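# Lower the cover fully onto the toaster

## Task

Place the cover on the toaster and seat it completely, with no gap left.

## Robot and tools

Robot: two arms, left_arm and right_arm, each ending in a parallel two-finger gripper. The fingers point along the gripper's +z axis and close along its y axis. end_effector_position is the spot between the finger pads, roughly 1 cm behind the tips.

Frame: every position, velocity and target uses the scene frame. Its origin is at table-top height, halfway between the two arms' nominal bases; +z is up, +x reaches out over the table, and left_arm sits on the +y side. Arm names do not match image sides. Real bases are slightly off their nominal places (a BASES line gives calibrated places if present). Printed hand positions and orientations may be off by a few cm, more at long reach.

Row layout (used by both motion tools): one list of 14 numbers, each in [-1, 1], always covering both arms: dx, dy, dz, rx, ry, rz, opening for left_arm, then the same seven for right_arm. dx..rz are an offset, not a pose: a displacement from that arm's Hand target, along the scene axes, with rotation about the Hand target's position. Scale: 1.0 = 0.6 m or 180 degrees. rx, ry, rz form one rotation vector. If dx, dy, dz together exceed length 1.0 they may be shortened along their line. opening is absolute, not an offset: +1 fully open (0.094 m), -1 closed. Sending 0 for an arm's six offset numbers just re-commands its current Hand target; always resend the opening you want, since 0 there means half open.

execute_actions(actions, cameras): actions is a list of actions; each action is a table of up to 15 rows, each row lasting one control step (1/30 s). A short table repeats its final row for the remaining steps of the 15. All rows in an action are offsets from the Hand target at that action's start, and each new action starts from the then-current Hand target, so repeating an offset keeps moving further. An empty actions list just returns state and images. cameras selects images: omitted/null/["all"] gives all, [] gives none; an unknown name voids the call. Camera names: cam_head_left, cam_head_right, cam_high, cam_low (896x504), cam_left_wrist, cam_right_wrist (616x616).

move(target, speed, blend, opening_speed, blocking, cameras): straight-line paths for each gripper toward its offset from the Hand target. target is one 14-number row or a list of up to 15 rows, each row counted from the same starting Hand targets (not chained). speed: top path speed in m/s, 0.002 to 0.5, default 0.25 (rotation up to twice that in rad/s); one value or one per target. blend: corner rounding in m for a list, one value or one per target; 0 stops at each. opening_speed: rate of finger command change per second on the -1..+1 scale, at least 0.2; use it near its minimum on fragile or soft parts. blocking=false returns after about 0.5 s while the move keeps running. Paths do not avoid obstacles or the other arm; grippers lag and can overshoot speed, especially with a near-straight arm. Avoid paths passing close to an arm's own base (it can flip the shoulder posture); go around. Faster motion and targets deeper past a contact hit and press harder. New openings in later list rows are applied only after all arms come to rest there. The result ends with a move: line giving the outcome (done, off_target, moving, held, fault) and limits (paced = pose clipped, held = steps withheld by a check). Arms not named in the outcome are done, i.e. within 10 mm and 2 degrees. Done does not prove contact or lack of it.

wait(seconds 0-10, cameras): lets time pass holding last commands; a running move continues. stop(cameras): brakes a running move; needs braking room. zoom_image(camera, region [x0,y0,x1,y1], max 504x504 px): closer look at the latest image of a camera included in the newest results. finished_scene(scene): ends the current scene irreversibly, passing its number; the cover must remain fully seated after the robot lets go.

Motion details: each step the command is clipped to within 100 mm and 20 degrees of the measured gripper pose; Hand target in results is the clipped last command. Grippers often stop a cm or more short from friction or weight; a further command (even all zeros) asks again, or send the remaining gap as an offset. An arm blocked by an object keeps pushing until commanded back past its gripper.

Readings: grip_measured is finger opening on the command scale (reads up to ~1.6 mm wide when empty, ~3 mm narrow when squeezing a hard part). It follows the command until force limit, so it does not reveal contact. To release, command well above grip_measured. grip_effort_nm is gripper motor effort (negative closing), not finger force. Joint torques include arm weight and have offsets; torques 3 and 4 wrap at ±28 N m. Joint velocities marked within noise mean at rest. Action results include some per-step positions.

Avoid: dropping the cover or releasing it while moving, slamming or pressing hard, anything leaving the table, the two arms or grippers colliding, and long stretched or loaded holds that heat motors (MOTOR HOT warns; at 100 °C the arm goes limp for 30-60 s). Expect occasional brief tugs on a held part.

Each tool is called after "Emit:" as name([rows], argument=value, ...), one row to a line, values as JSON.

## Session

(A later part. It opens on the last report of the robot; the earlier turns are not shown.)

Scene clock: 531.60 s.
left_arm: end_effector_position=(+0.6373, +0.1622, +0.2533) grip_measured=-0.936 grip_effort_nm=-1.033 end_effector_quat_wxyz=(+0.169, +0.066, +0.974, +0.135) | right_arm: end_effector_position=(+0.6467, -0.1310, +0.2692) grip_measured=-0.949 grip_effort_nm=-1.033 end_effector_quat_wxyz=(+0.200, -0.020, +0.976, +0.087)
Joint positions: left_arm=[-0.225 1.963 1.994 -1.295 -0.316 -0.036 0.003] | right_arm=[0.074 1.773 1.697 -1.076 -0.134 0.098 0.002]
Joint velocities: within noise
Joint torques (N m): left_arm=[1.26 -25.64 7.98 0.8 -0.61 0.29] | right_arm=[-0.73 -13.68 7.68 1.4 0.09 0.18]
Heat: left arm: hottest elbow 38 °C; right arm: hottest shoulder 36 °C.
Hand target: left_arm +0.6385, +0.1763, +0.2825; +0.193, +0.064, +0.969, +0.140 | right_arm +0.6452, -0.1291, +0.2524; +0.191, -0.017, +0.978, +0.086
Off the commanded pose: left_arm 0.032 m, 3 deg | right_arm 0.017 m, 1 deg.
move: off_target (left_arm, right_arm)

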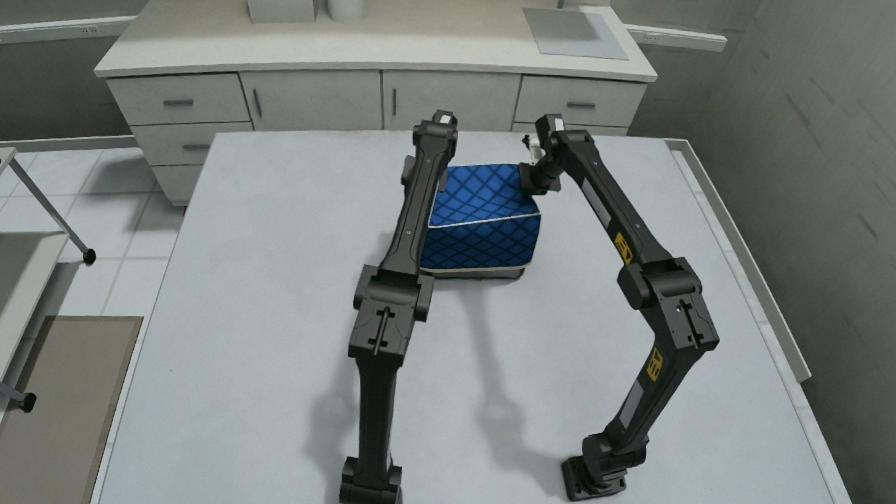

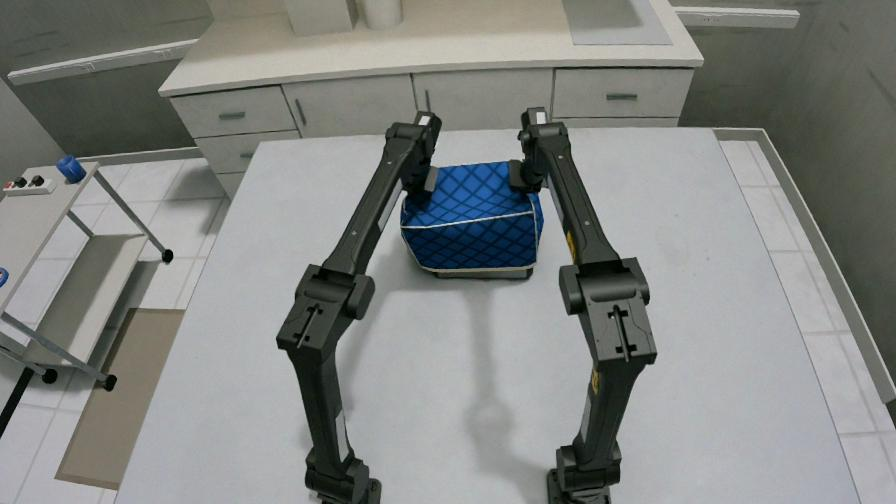

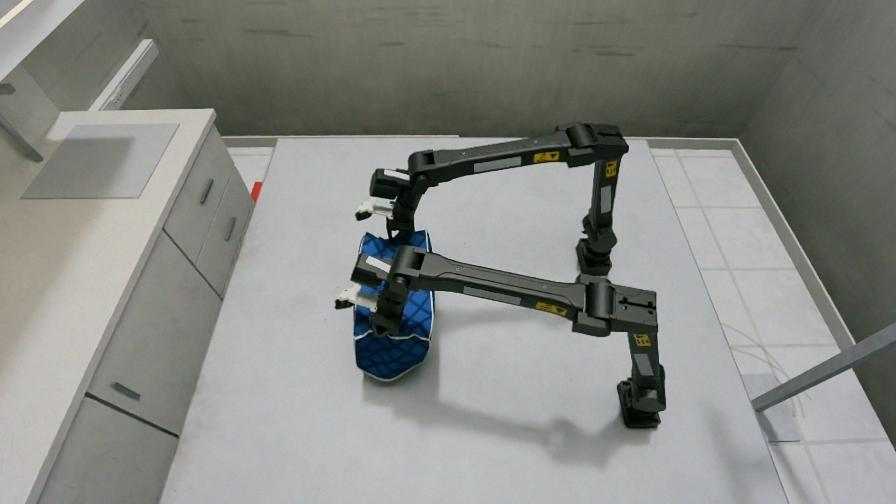

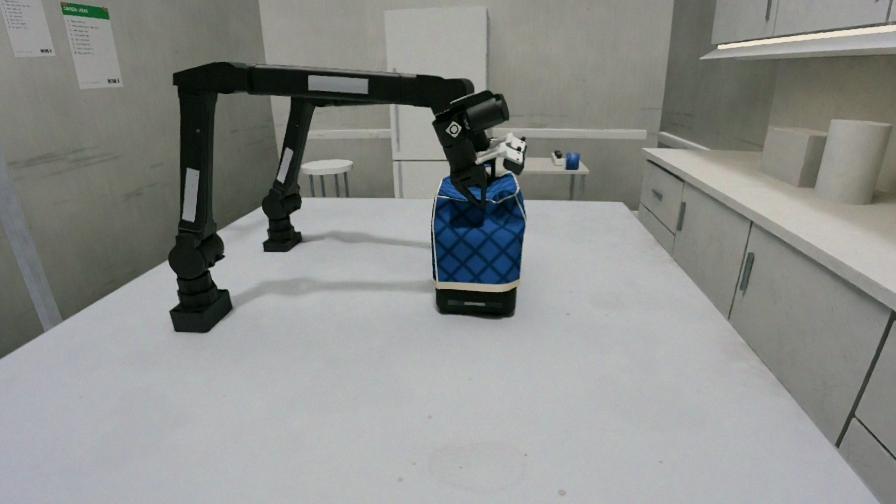

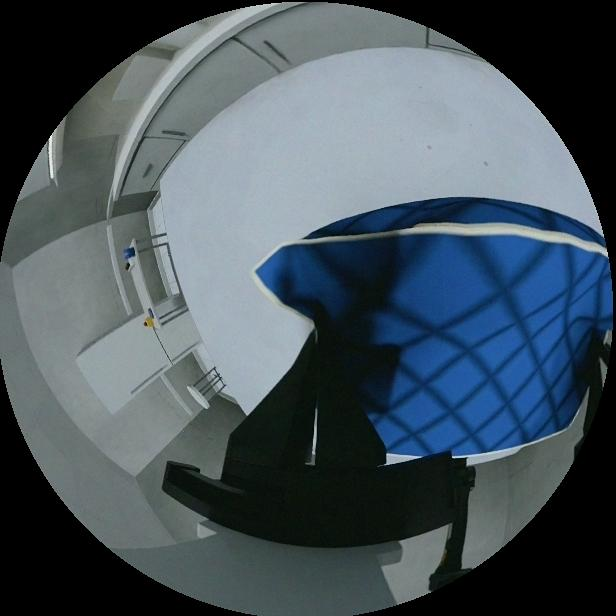

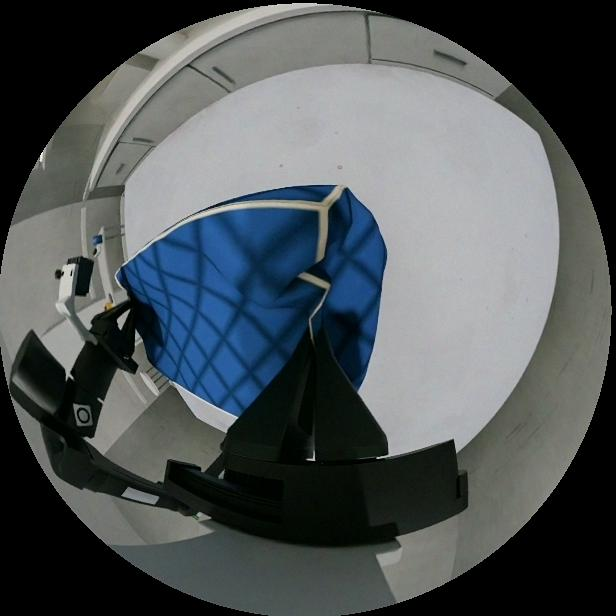

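Emit:
move(target=[0,0,-0.08,0,0,0,-0.95,0,0,-0.1,0,0,0,-0.95], speed=0.07)

Emit:
zoom_image(camera="cam_high", region=[320, 130, 480, 390])

Emit:
zoom_image(camera="cam_low", region=[400, 80, 560, 360])

Emit:
zoom_image(camera="cam_head_right", region=[380, 80, 580, 290])

Scene clock: 537.40 s.
left_arm: end_effector_position=(+0.6361, +0.1628, +0.2190) grip_measured=-0.936 grip_effort_nm=-1.033 end_effector_quat_wxyz=(+0.180, +0.064, +0.972, +0.134) | right_arm: end_effector_position=(+0.6461, -0.1274, +0.2517) grip_measured=-0.949 grip_effort_nm=-1.033 end_effector_quat_wxyz=(+0.233, -0.025, +0.968, +0.093)
Joint positions: left_arm=[-0.225 1.947 1.874 -1.17 -0.318 -0.035 0.003] | right_arm=[0.078 1.74 1.587 -0.929 -0.14 0.098 0.002]
Joint velocities: within noise
Joint torques (N m): left_arm=[1.32 -24.23 7.62 0.88 -0.51 0.25] | right_arm=[-0.97 -9.82 6.13 1.5 0.33 0.19]
Heat: left arm: hottest elbow 38 °C; right arm: hottest shoulder 36 °C.
Hand target: left_arm +0.6385, +0.1762, +0.2344; +0.193, +0.064, +0.969, +0.140 | right_arm +0.6453, -0.1291, +0.1926; +0.191, -0.017, +0.978, +0.086
Off the commanded pose: left_arm 0.021 m, 2 deg | right_arm 0.059 m, 5 deg.
move: off_target (left_arm, right_arm)

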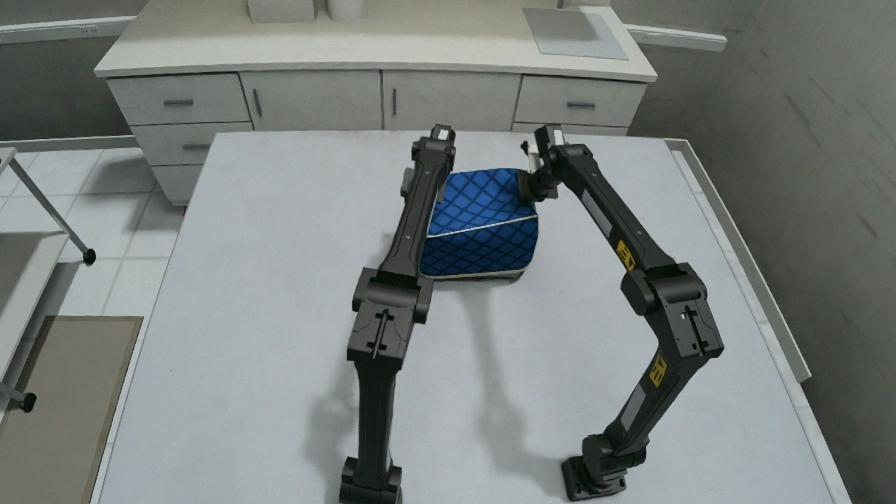

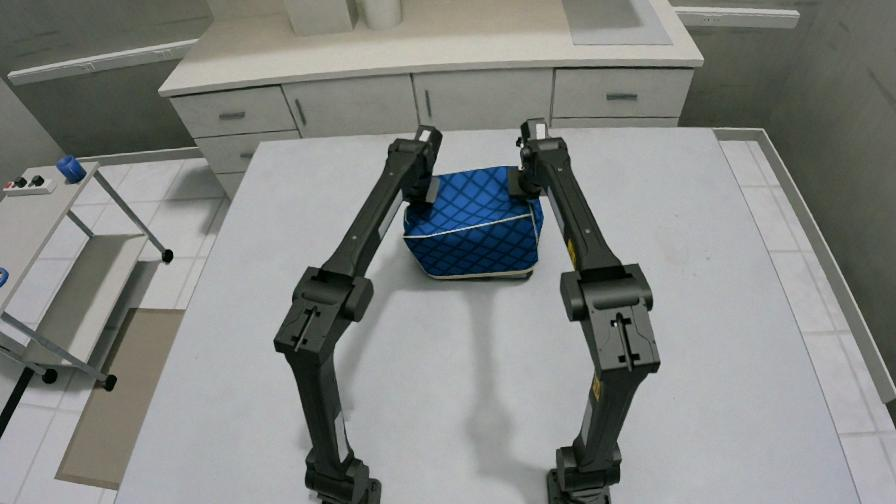

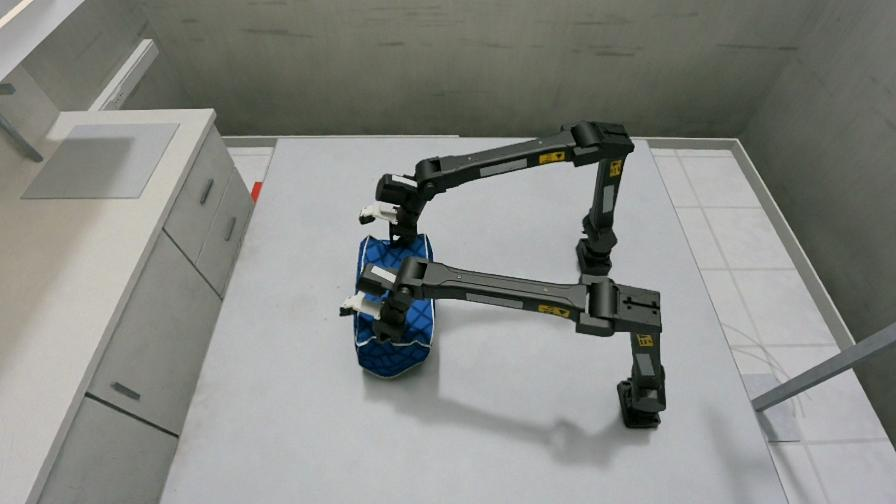

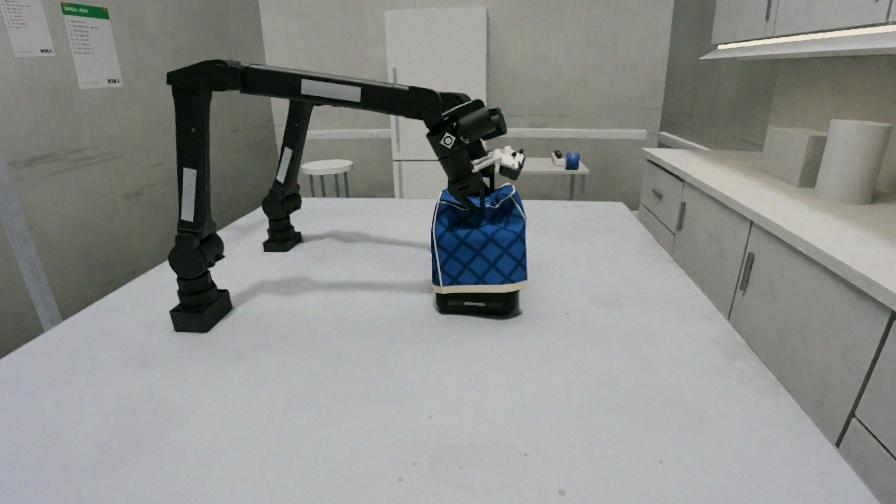

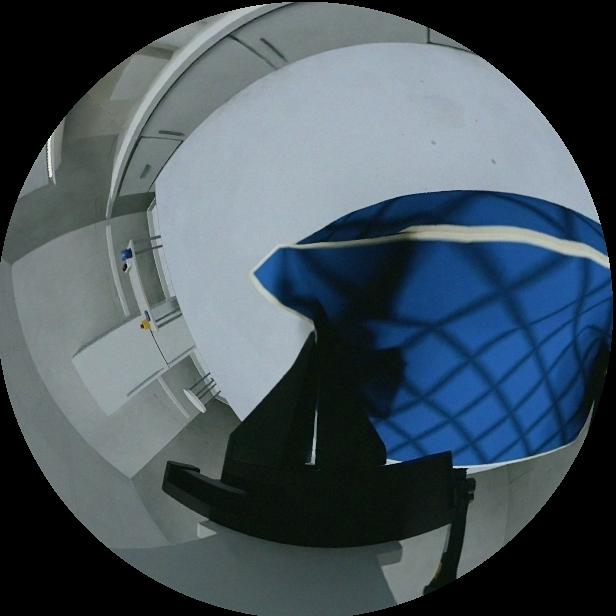

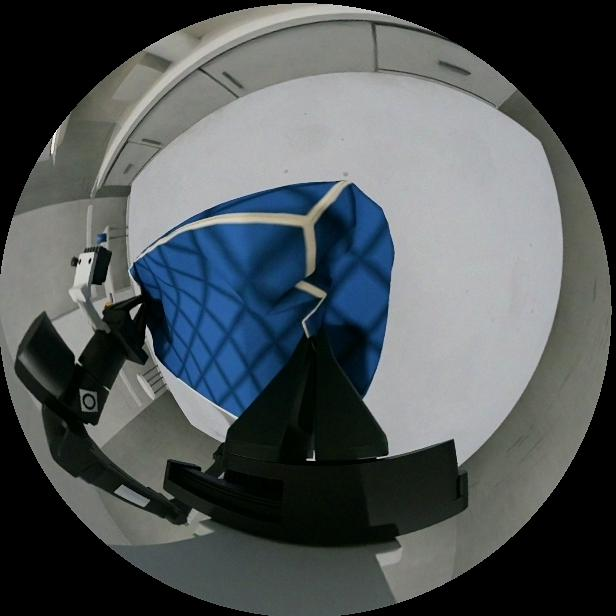

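Scaled by 1.938.

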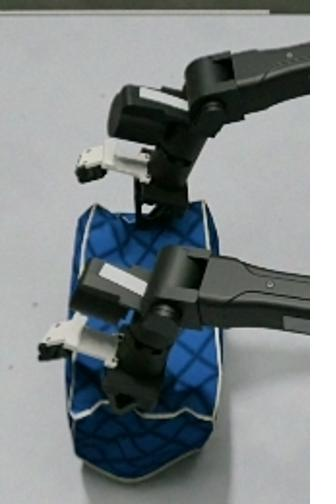

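Scaled by 1.800.

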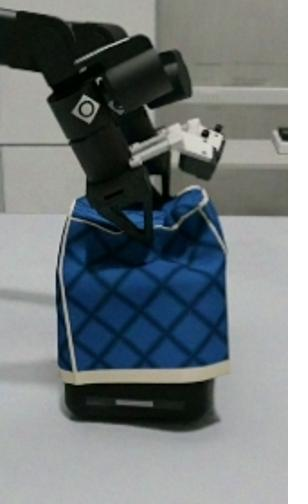

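Scaled by 2.400.

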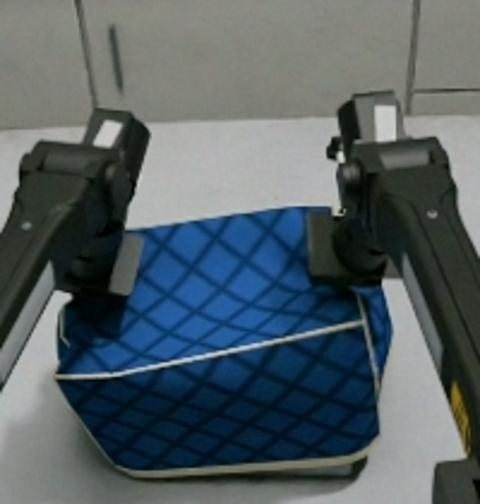

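Emit:
move([
  [0,-0.01,-0.01,0,0,0,-0.95,-0.005,-0.02,0.105,0,0,0,-0.95],
  [0,-0.015,-0.03,0,0,0,-0.95,-0.005,-0.04,0.05,0,0,0,-0.95],
], speed=0.07)

Emit:
zoom_image(camera="cam_high", region=[320, 130, 480, 390])

Emit:
zoom_image(camera="cam_low", region=[400, 80, 560, 360])

Emit:
zoom_image(camera="cam_head_right", region=[380, 80, 580, 290])

Scene clock: 548.70 s.
left_arm: end_effector_position=(+0.6385, +0.1621, +0.2143) grip_measured=-0.936 grip_effort_nm=-1.033 end_effector_quat_wxyz=(+0.190, +0.063, +0.971, +0.133) | right_arm: end_effector_position=(+0.6391, -0.1292, +0.2615) grip_measured=-0.949 grip_effort_nm=-1.028 end_effector_quat_wxyz=(+0.216, -0.026, +0.971, +0.099)
Joint positions: left_arm=[-0.226 1.942 1.851 -1.13 -0.318 -0.035 0.003] | right_arm=[0.072 1.736 1.616 -0.997 -0.157 0.092 0.002]
Joint velocities: within noise
Joint torques (N m): left_arm=[0.03 -22.71 7.21 0.84 -0.65 0.14] | right_arm=[-3.72 -11.22 7.32 1.24 0.32 -0.13]
Heat: left arm: hottest elbow 38 °C; right arm: hottest shoulder 35 °C.
Hand target: left_arm +0.6385, +0.1673, +0.2165; +0.193, +0.063, +0.969, +0.140 | right_arm +0.6423, -0.1531, +0.2226; +0.191, -0.017, +0.978, +0.086
Off the commanded pose: left_arm 0.006 m, 1 deg | right_arm 0.046 m, 3 deg.
move: off_target (right_arm)

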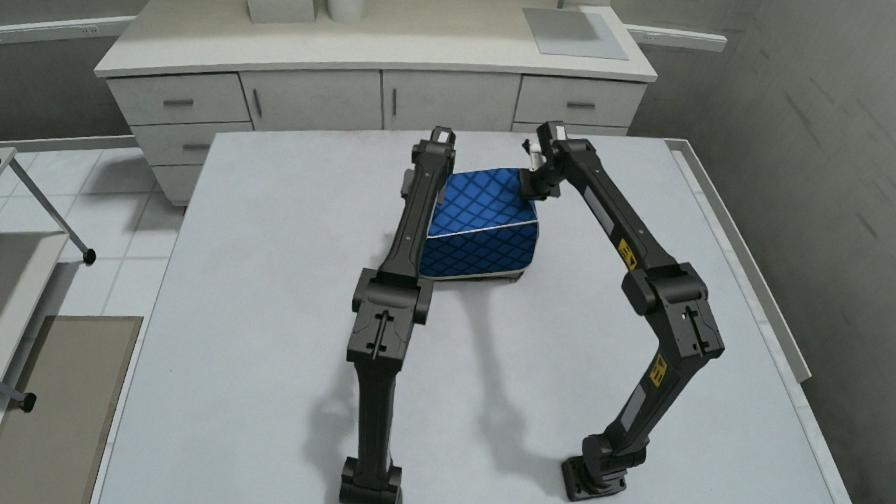

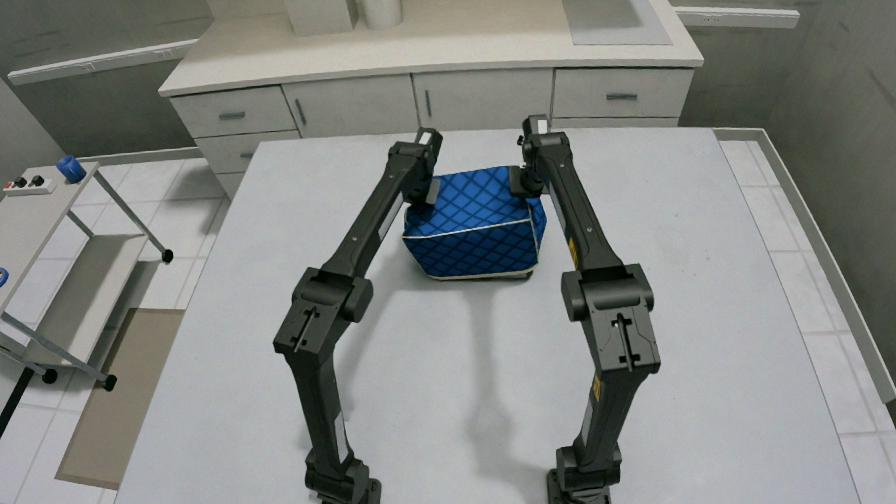

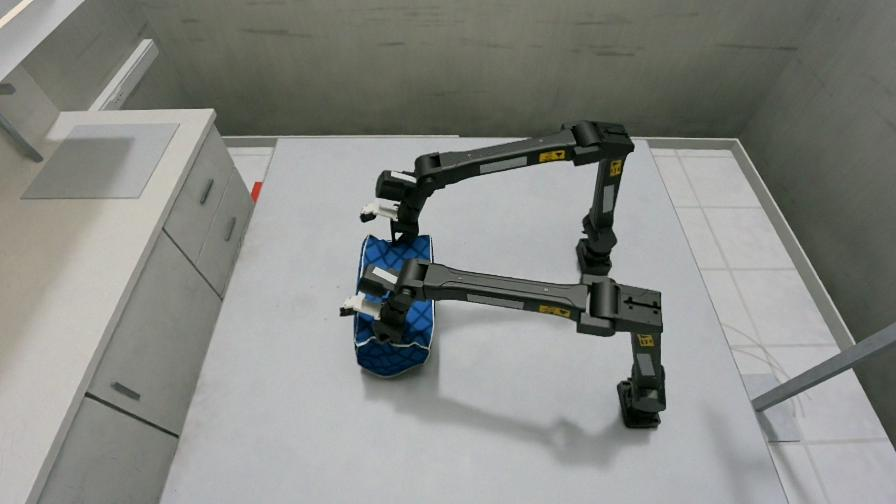

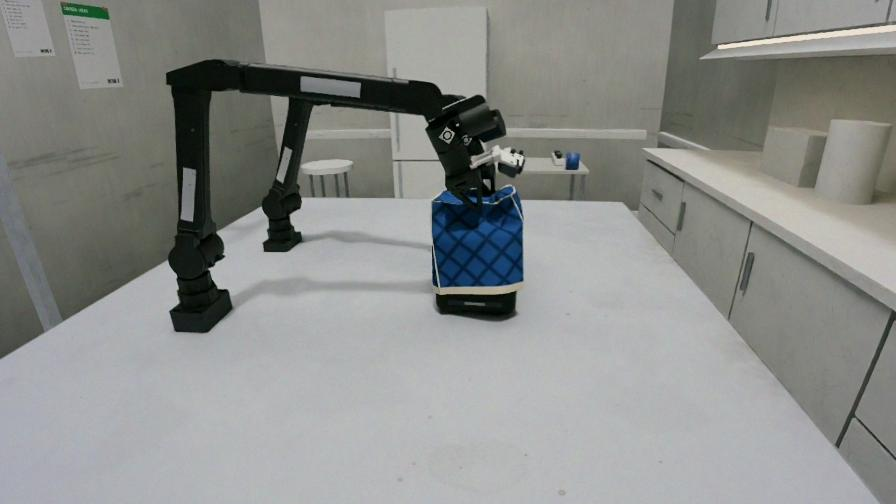

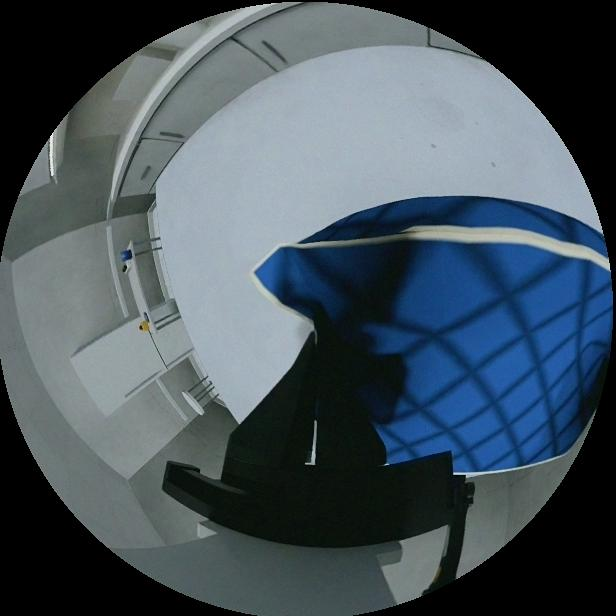

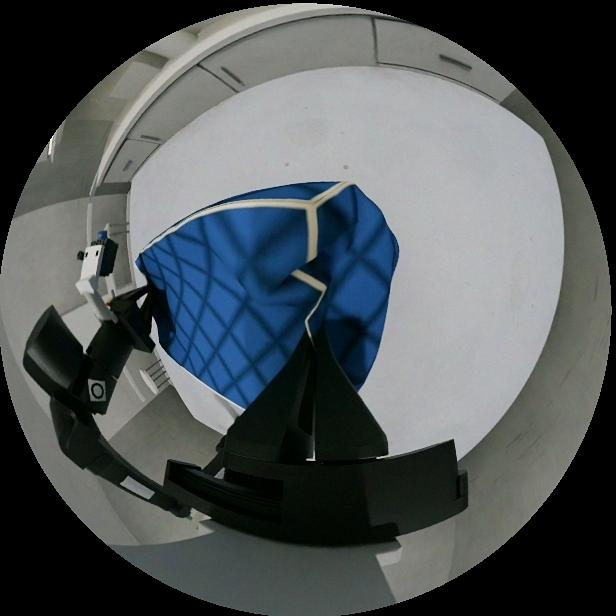

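Scaled by 1.938.

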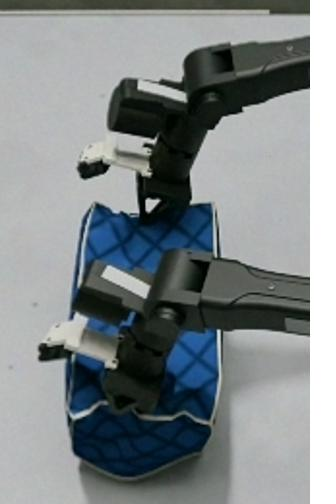

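Scaled by 1.800.

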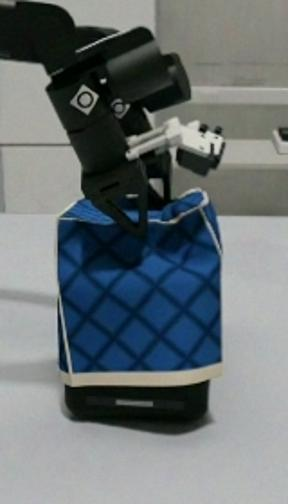

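Scaled by 2.400.

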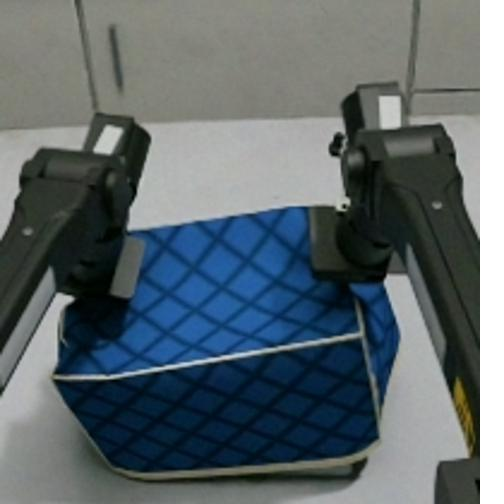

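Emit:
move([
  [0,-0.02,0.015,0,0,0,-0.95,0,0.01,0.07,0,0,0,-0.95],
  [0,-0.045,0.015,0,0,0,-0.95,0,0,0.06,0,0,0,-0.95],
  [0,-0.045,0,0,0,0,-0.95,0,0,-0.03,0,0,0,-0.95],
], speed=0.08)

Emit:
zoom_image(camera="cam_high", region=[320, 130, 480, 390])

Emit:
zoom_image(camera="cam_low", region=[400, 80, 560, 360])

Emit:
zoom_image(camera="cam_head_right", region=[380, 80, 580, 290])

Scene clock: 557.20 s.
left_arm: end_effector_position=(+0.6346, +0.1524, +0.2162) grip_measured=-0.936 grip_effort_nm=-1.028 end_effector_quat_wxyz=(+0.190, +0.054, +0.970, +0.140) | right_arm: end_effector_position=(+0.6424, -0.1385, +0.2419) grip_measured=-0.949 grip_effort_nm=-1.028 end_effector_quat_wxyz=(+0.219, -0.023, +0.971, +0.094)
Joint positions: left_arm=[-0.247 1.942 1.854 -1.145 -0.343 -0.072 0.003] | right_arm=[0.058 1.746 1.577 -0.943 -0.153 0.083 0.002]
Joint velocities: within noise
Joint torques (N m): left_arm=[-1.26 -21.07 9.03 0.54 -0.26 0.08] | right_arm=[-2.61 -10.99 7.84 0.91 0.17 -0.05]
Heat: left arm: hottest elbow 37 °C; right arm: hottest shoulder 34 °C.
Hand target: left_arm +0.6385, +0.1402, +0.2165; +0.194, +0.064, +0.969, +0.140 | right_arm +0.6423, -0.1530, +0.2046; +0.191, -0.017, +0.978, +0.086
Off the commanded pose: left_arm 0.013 m, 1 deg | right_arm 0.040 m, 4 deg.
move: off_target (left_arm, right_arm)

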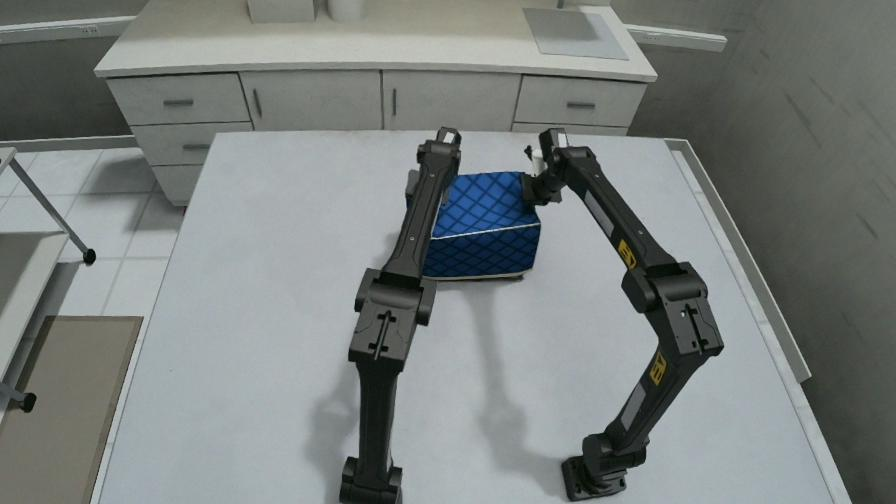

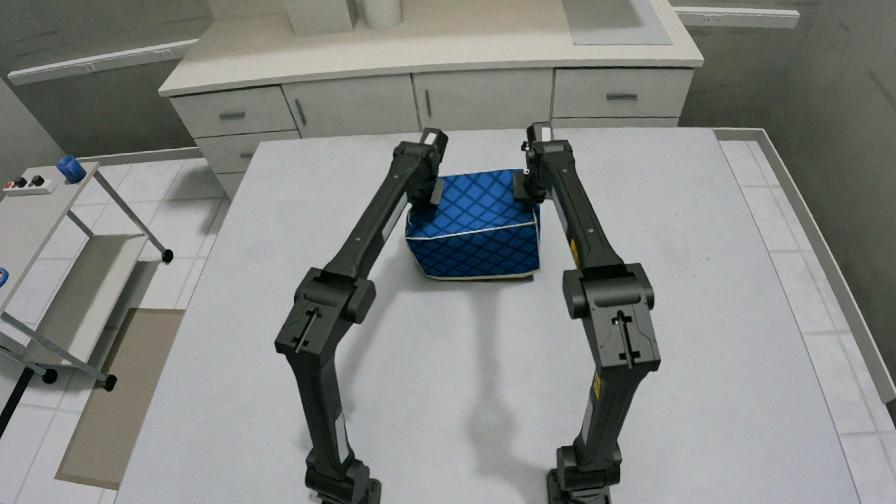

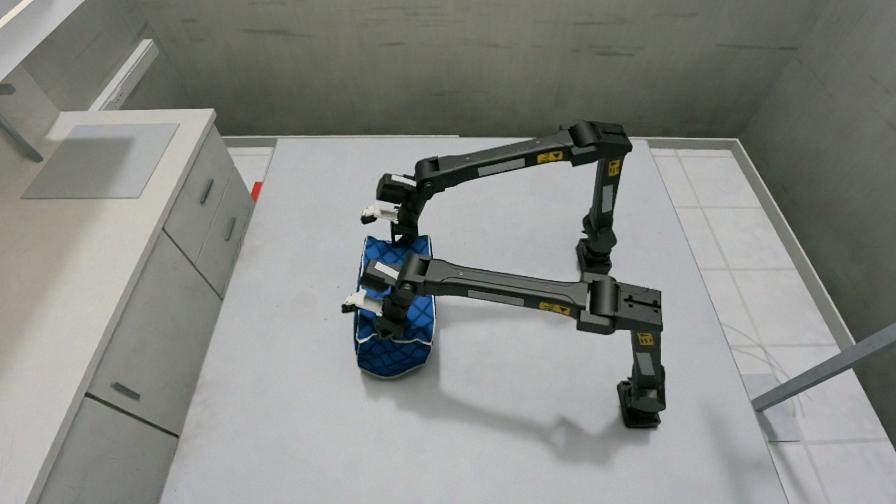

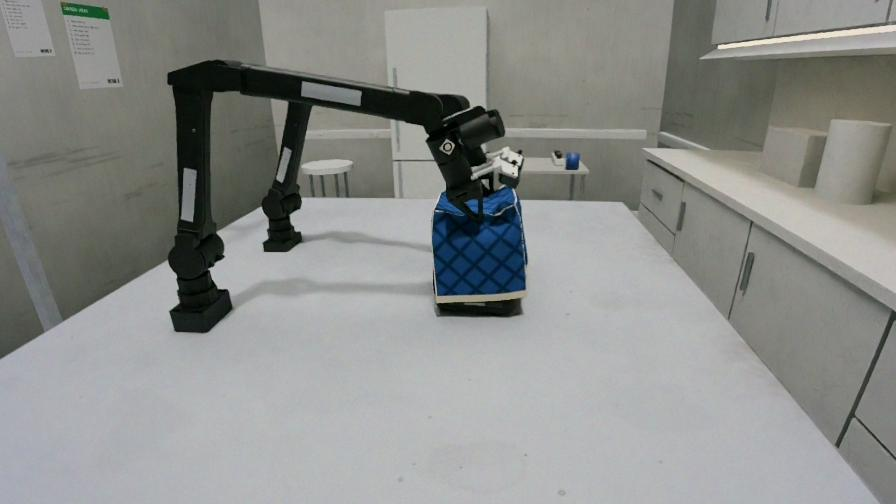

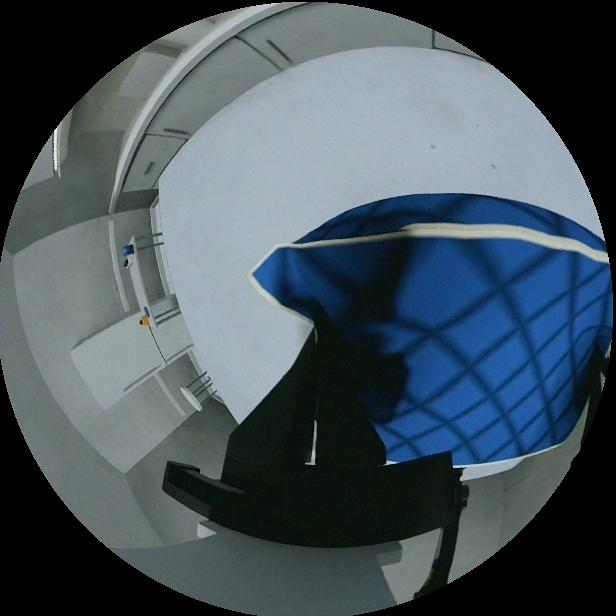

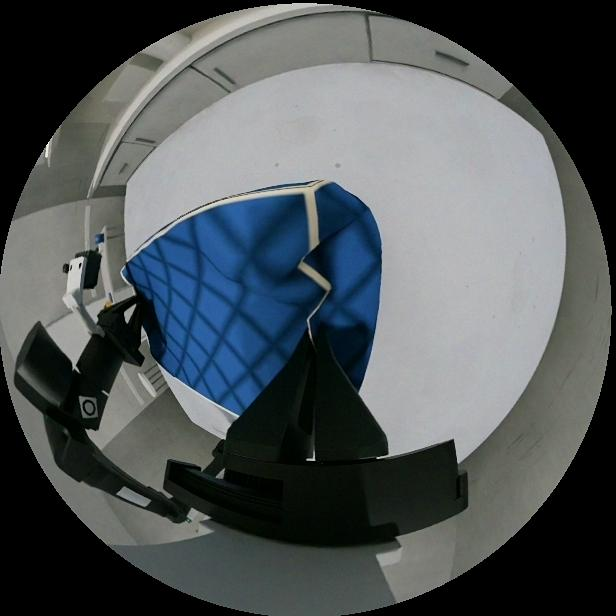

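Scaled by 1.938.

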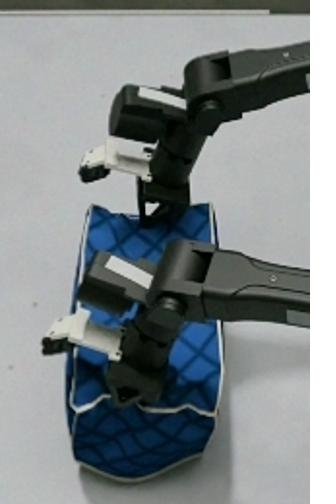

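Scaled by 1.800.

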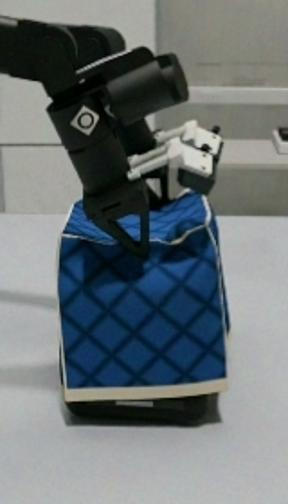

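Scaled by 2.400.

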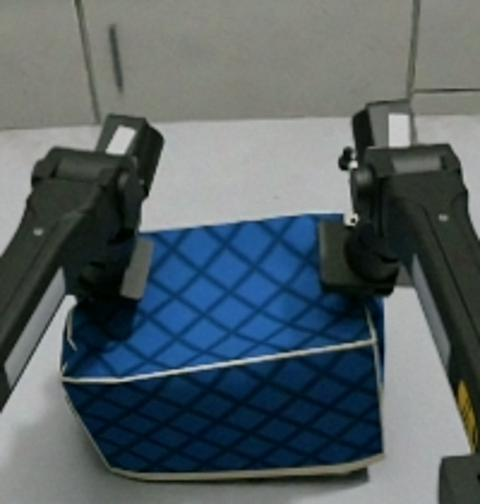

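Emit:
move([
  [0,-0.025,0.015,0,0,0,-0.95,0,-0.01,0.08,0,0,0,-0.95],
  [0,-0.025,-0.01,0,0,0,-0.95,0,-0.02,-0.02,0,0,0,-0.95],
], speed=0.08)

Emit:
zoom_image(camera="cam_high", region=[320, 130, 480, 390])

Emit:
zoom_image(camera="cam_low", region=[400, 80, 560, 360])

Emit:
zoom_image(camera="cam_head_right", region=[380, 80, 580, 290])

Scene clock: 563.73 s.
left_arm: end_effector_position=(+0.6347, +0.1393, +0.2249) grip_measured=-0.936 grip_effort_nm=-1.033 end_effector_quat_wxyz=(+0.197, +0.054, +0.969, +0.141) | right_arm: end_effector_position=(+0.6429, -0.1534, +0.2343) grip_measured=-0.949 grip_effort_nm=-1.033 end_effector_quat_wxyz=(+0.219, -0.016, +0.971, +0.093)
Joint positions: left_arm=[-0.268 1.942 1.874 -1.157 -0.354 -0.089 0.003] | right_arm=[0.034 1.748 1.559 -0.926 -0.158 0.074 0.002]
Joint velocities: within noise
Joint torques (N m): left_arm=[-1.49 -19.9 8.1 0.84 -0.19 0.02] | right_arm=[-2.32 -10.99 7.19 1.26 0.02 -0.17]
Heat: left arm: hottest elbow 38 °C; right arm: hottest shoulder 34 °C.
Hand target: left_arm +0.6385, +0.1253, +0.2104; +0.193, +0.064, +0.969, +0.140 | right_arm +0.6422, -0.1650, +0.1924; +0.191, -0.017, +0.978, +0.086
Off the commanded pose: left_arm 0.020 m, 1 deg | right_arm 0.043 m, 3 deg.
move: off_target (left_arm, right_arm)

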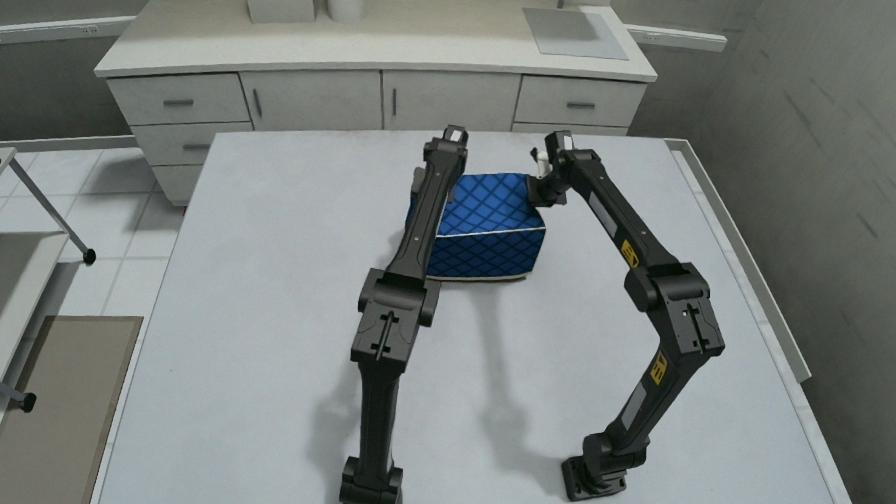

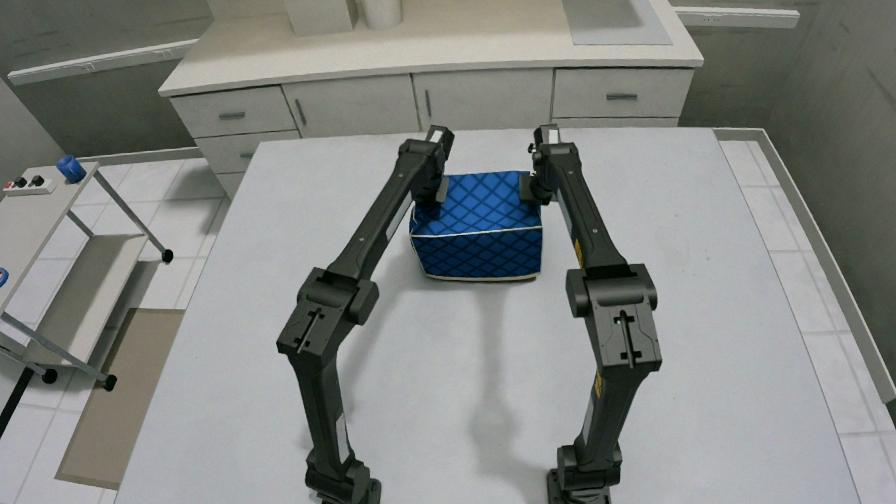

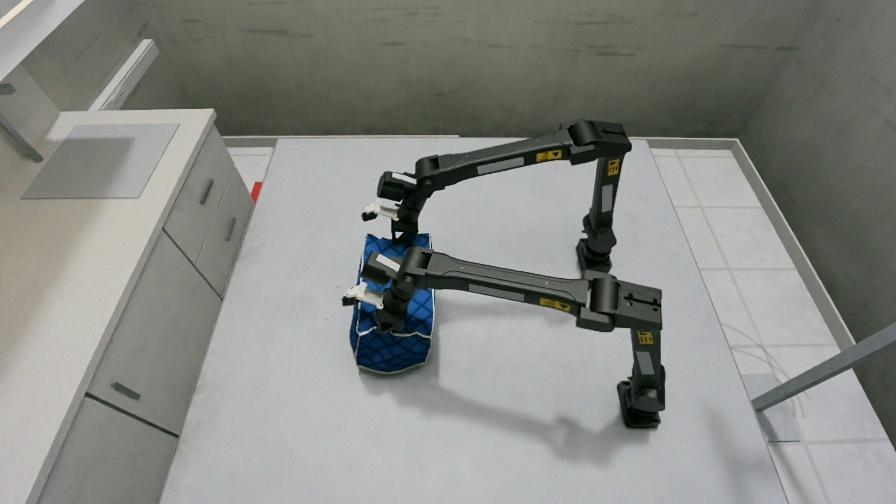

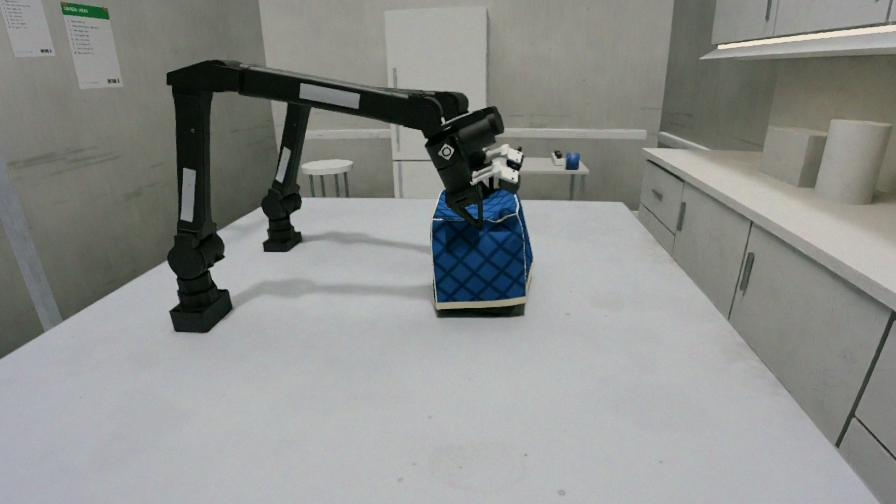

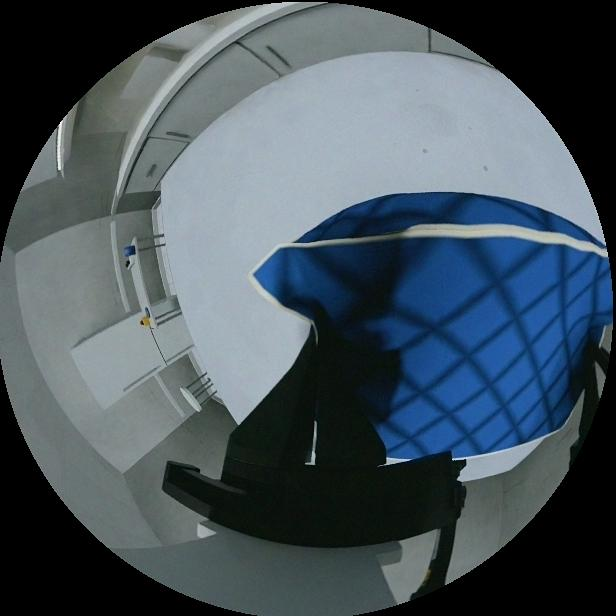

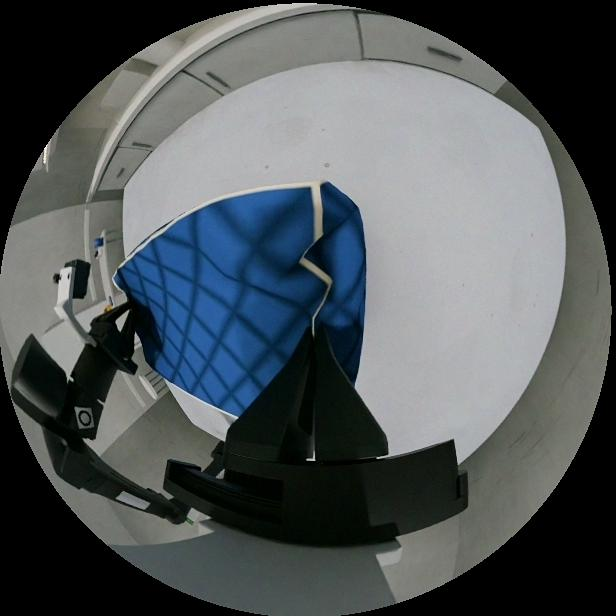

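Scaled by 1.938.

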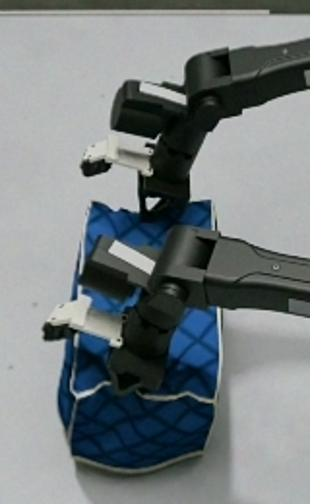

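Scaled by 1.800.

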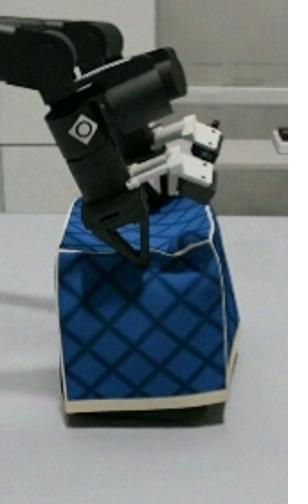

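Scaled by 2.400.

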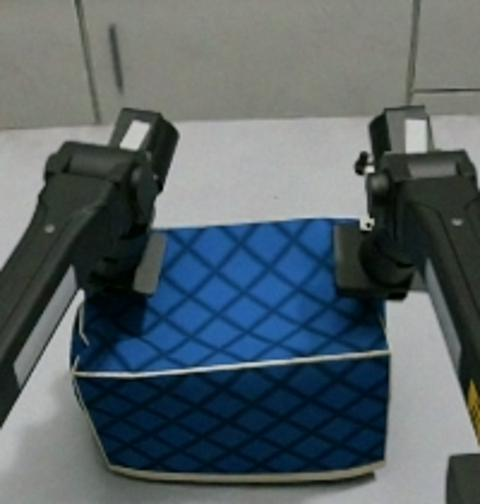

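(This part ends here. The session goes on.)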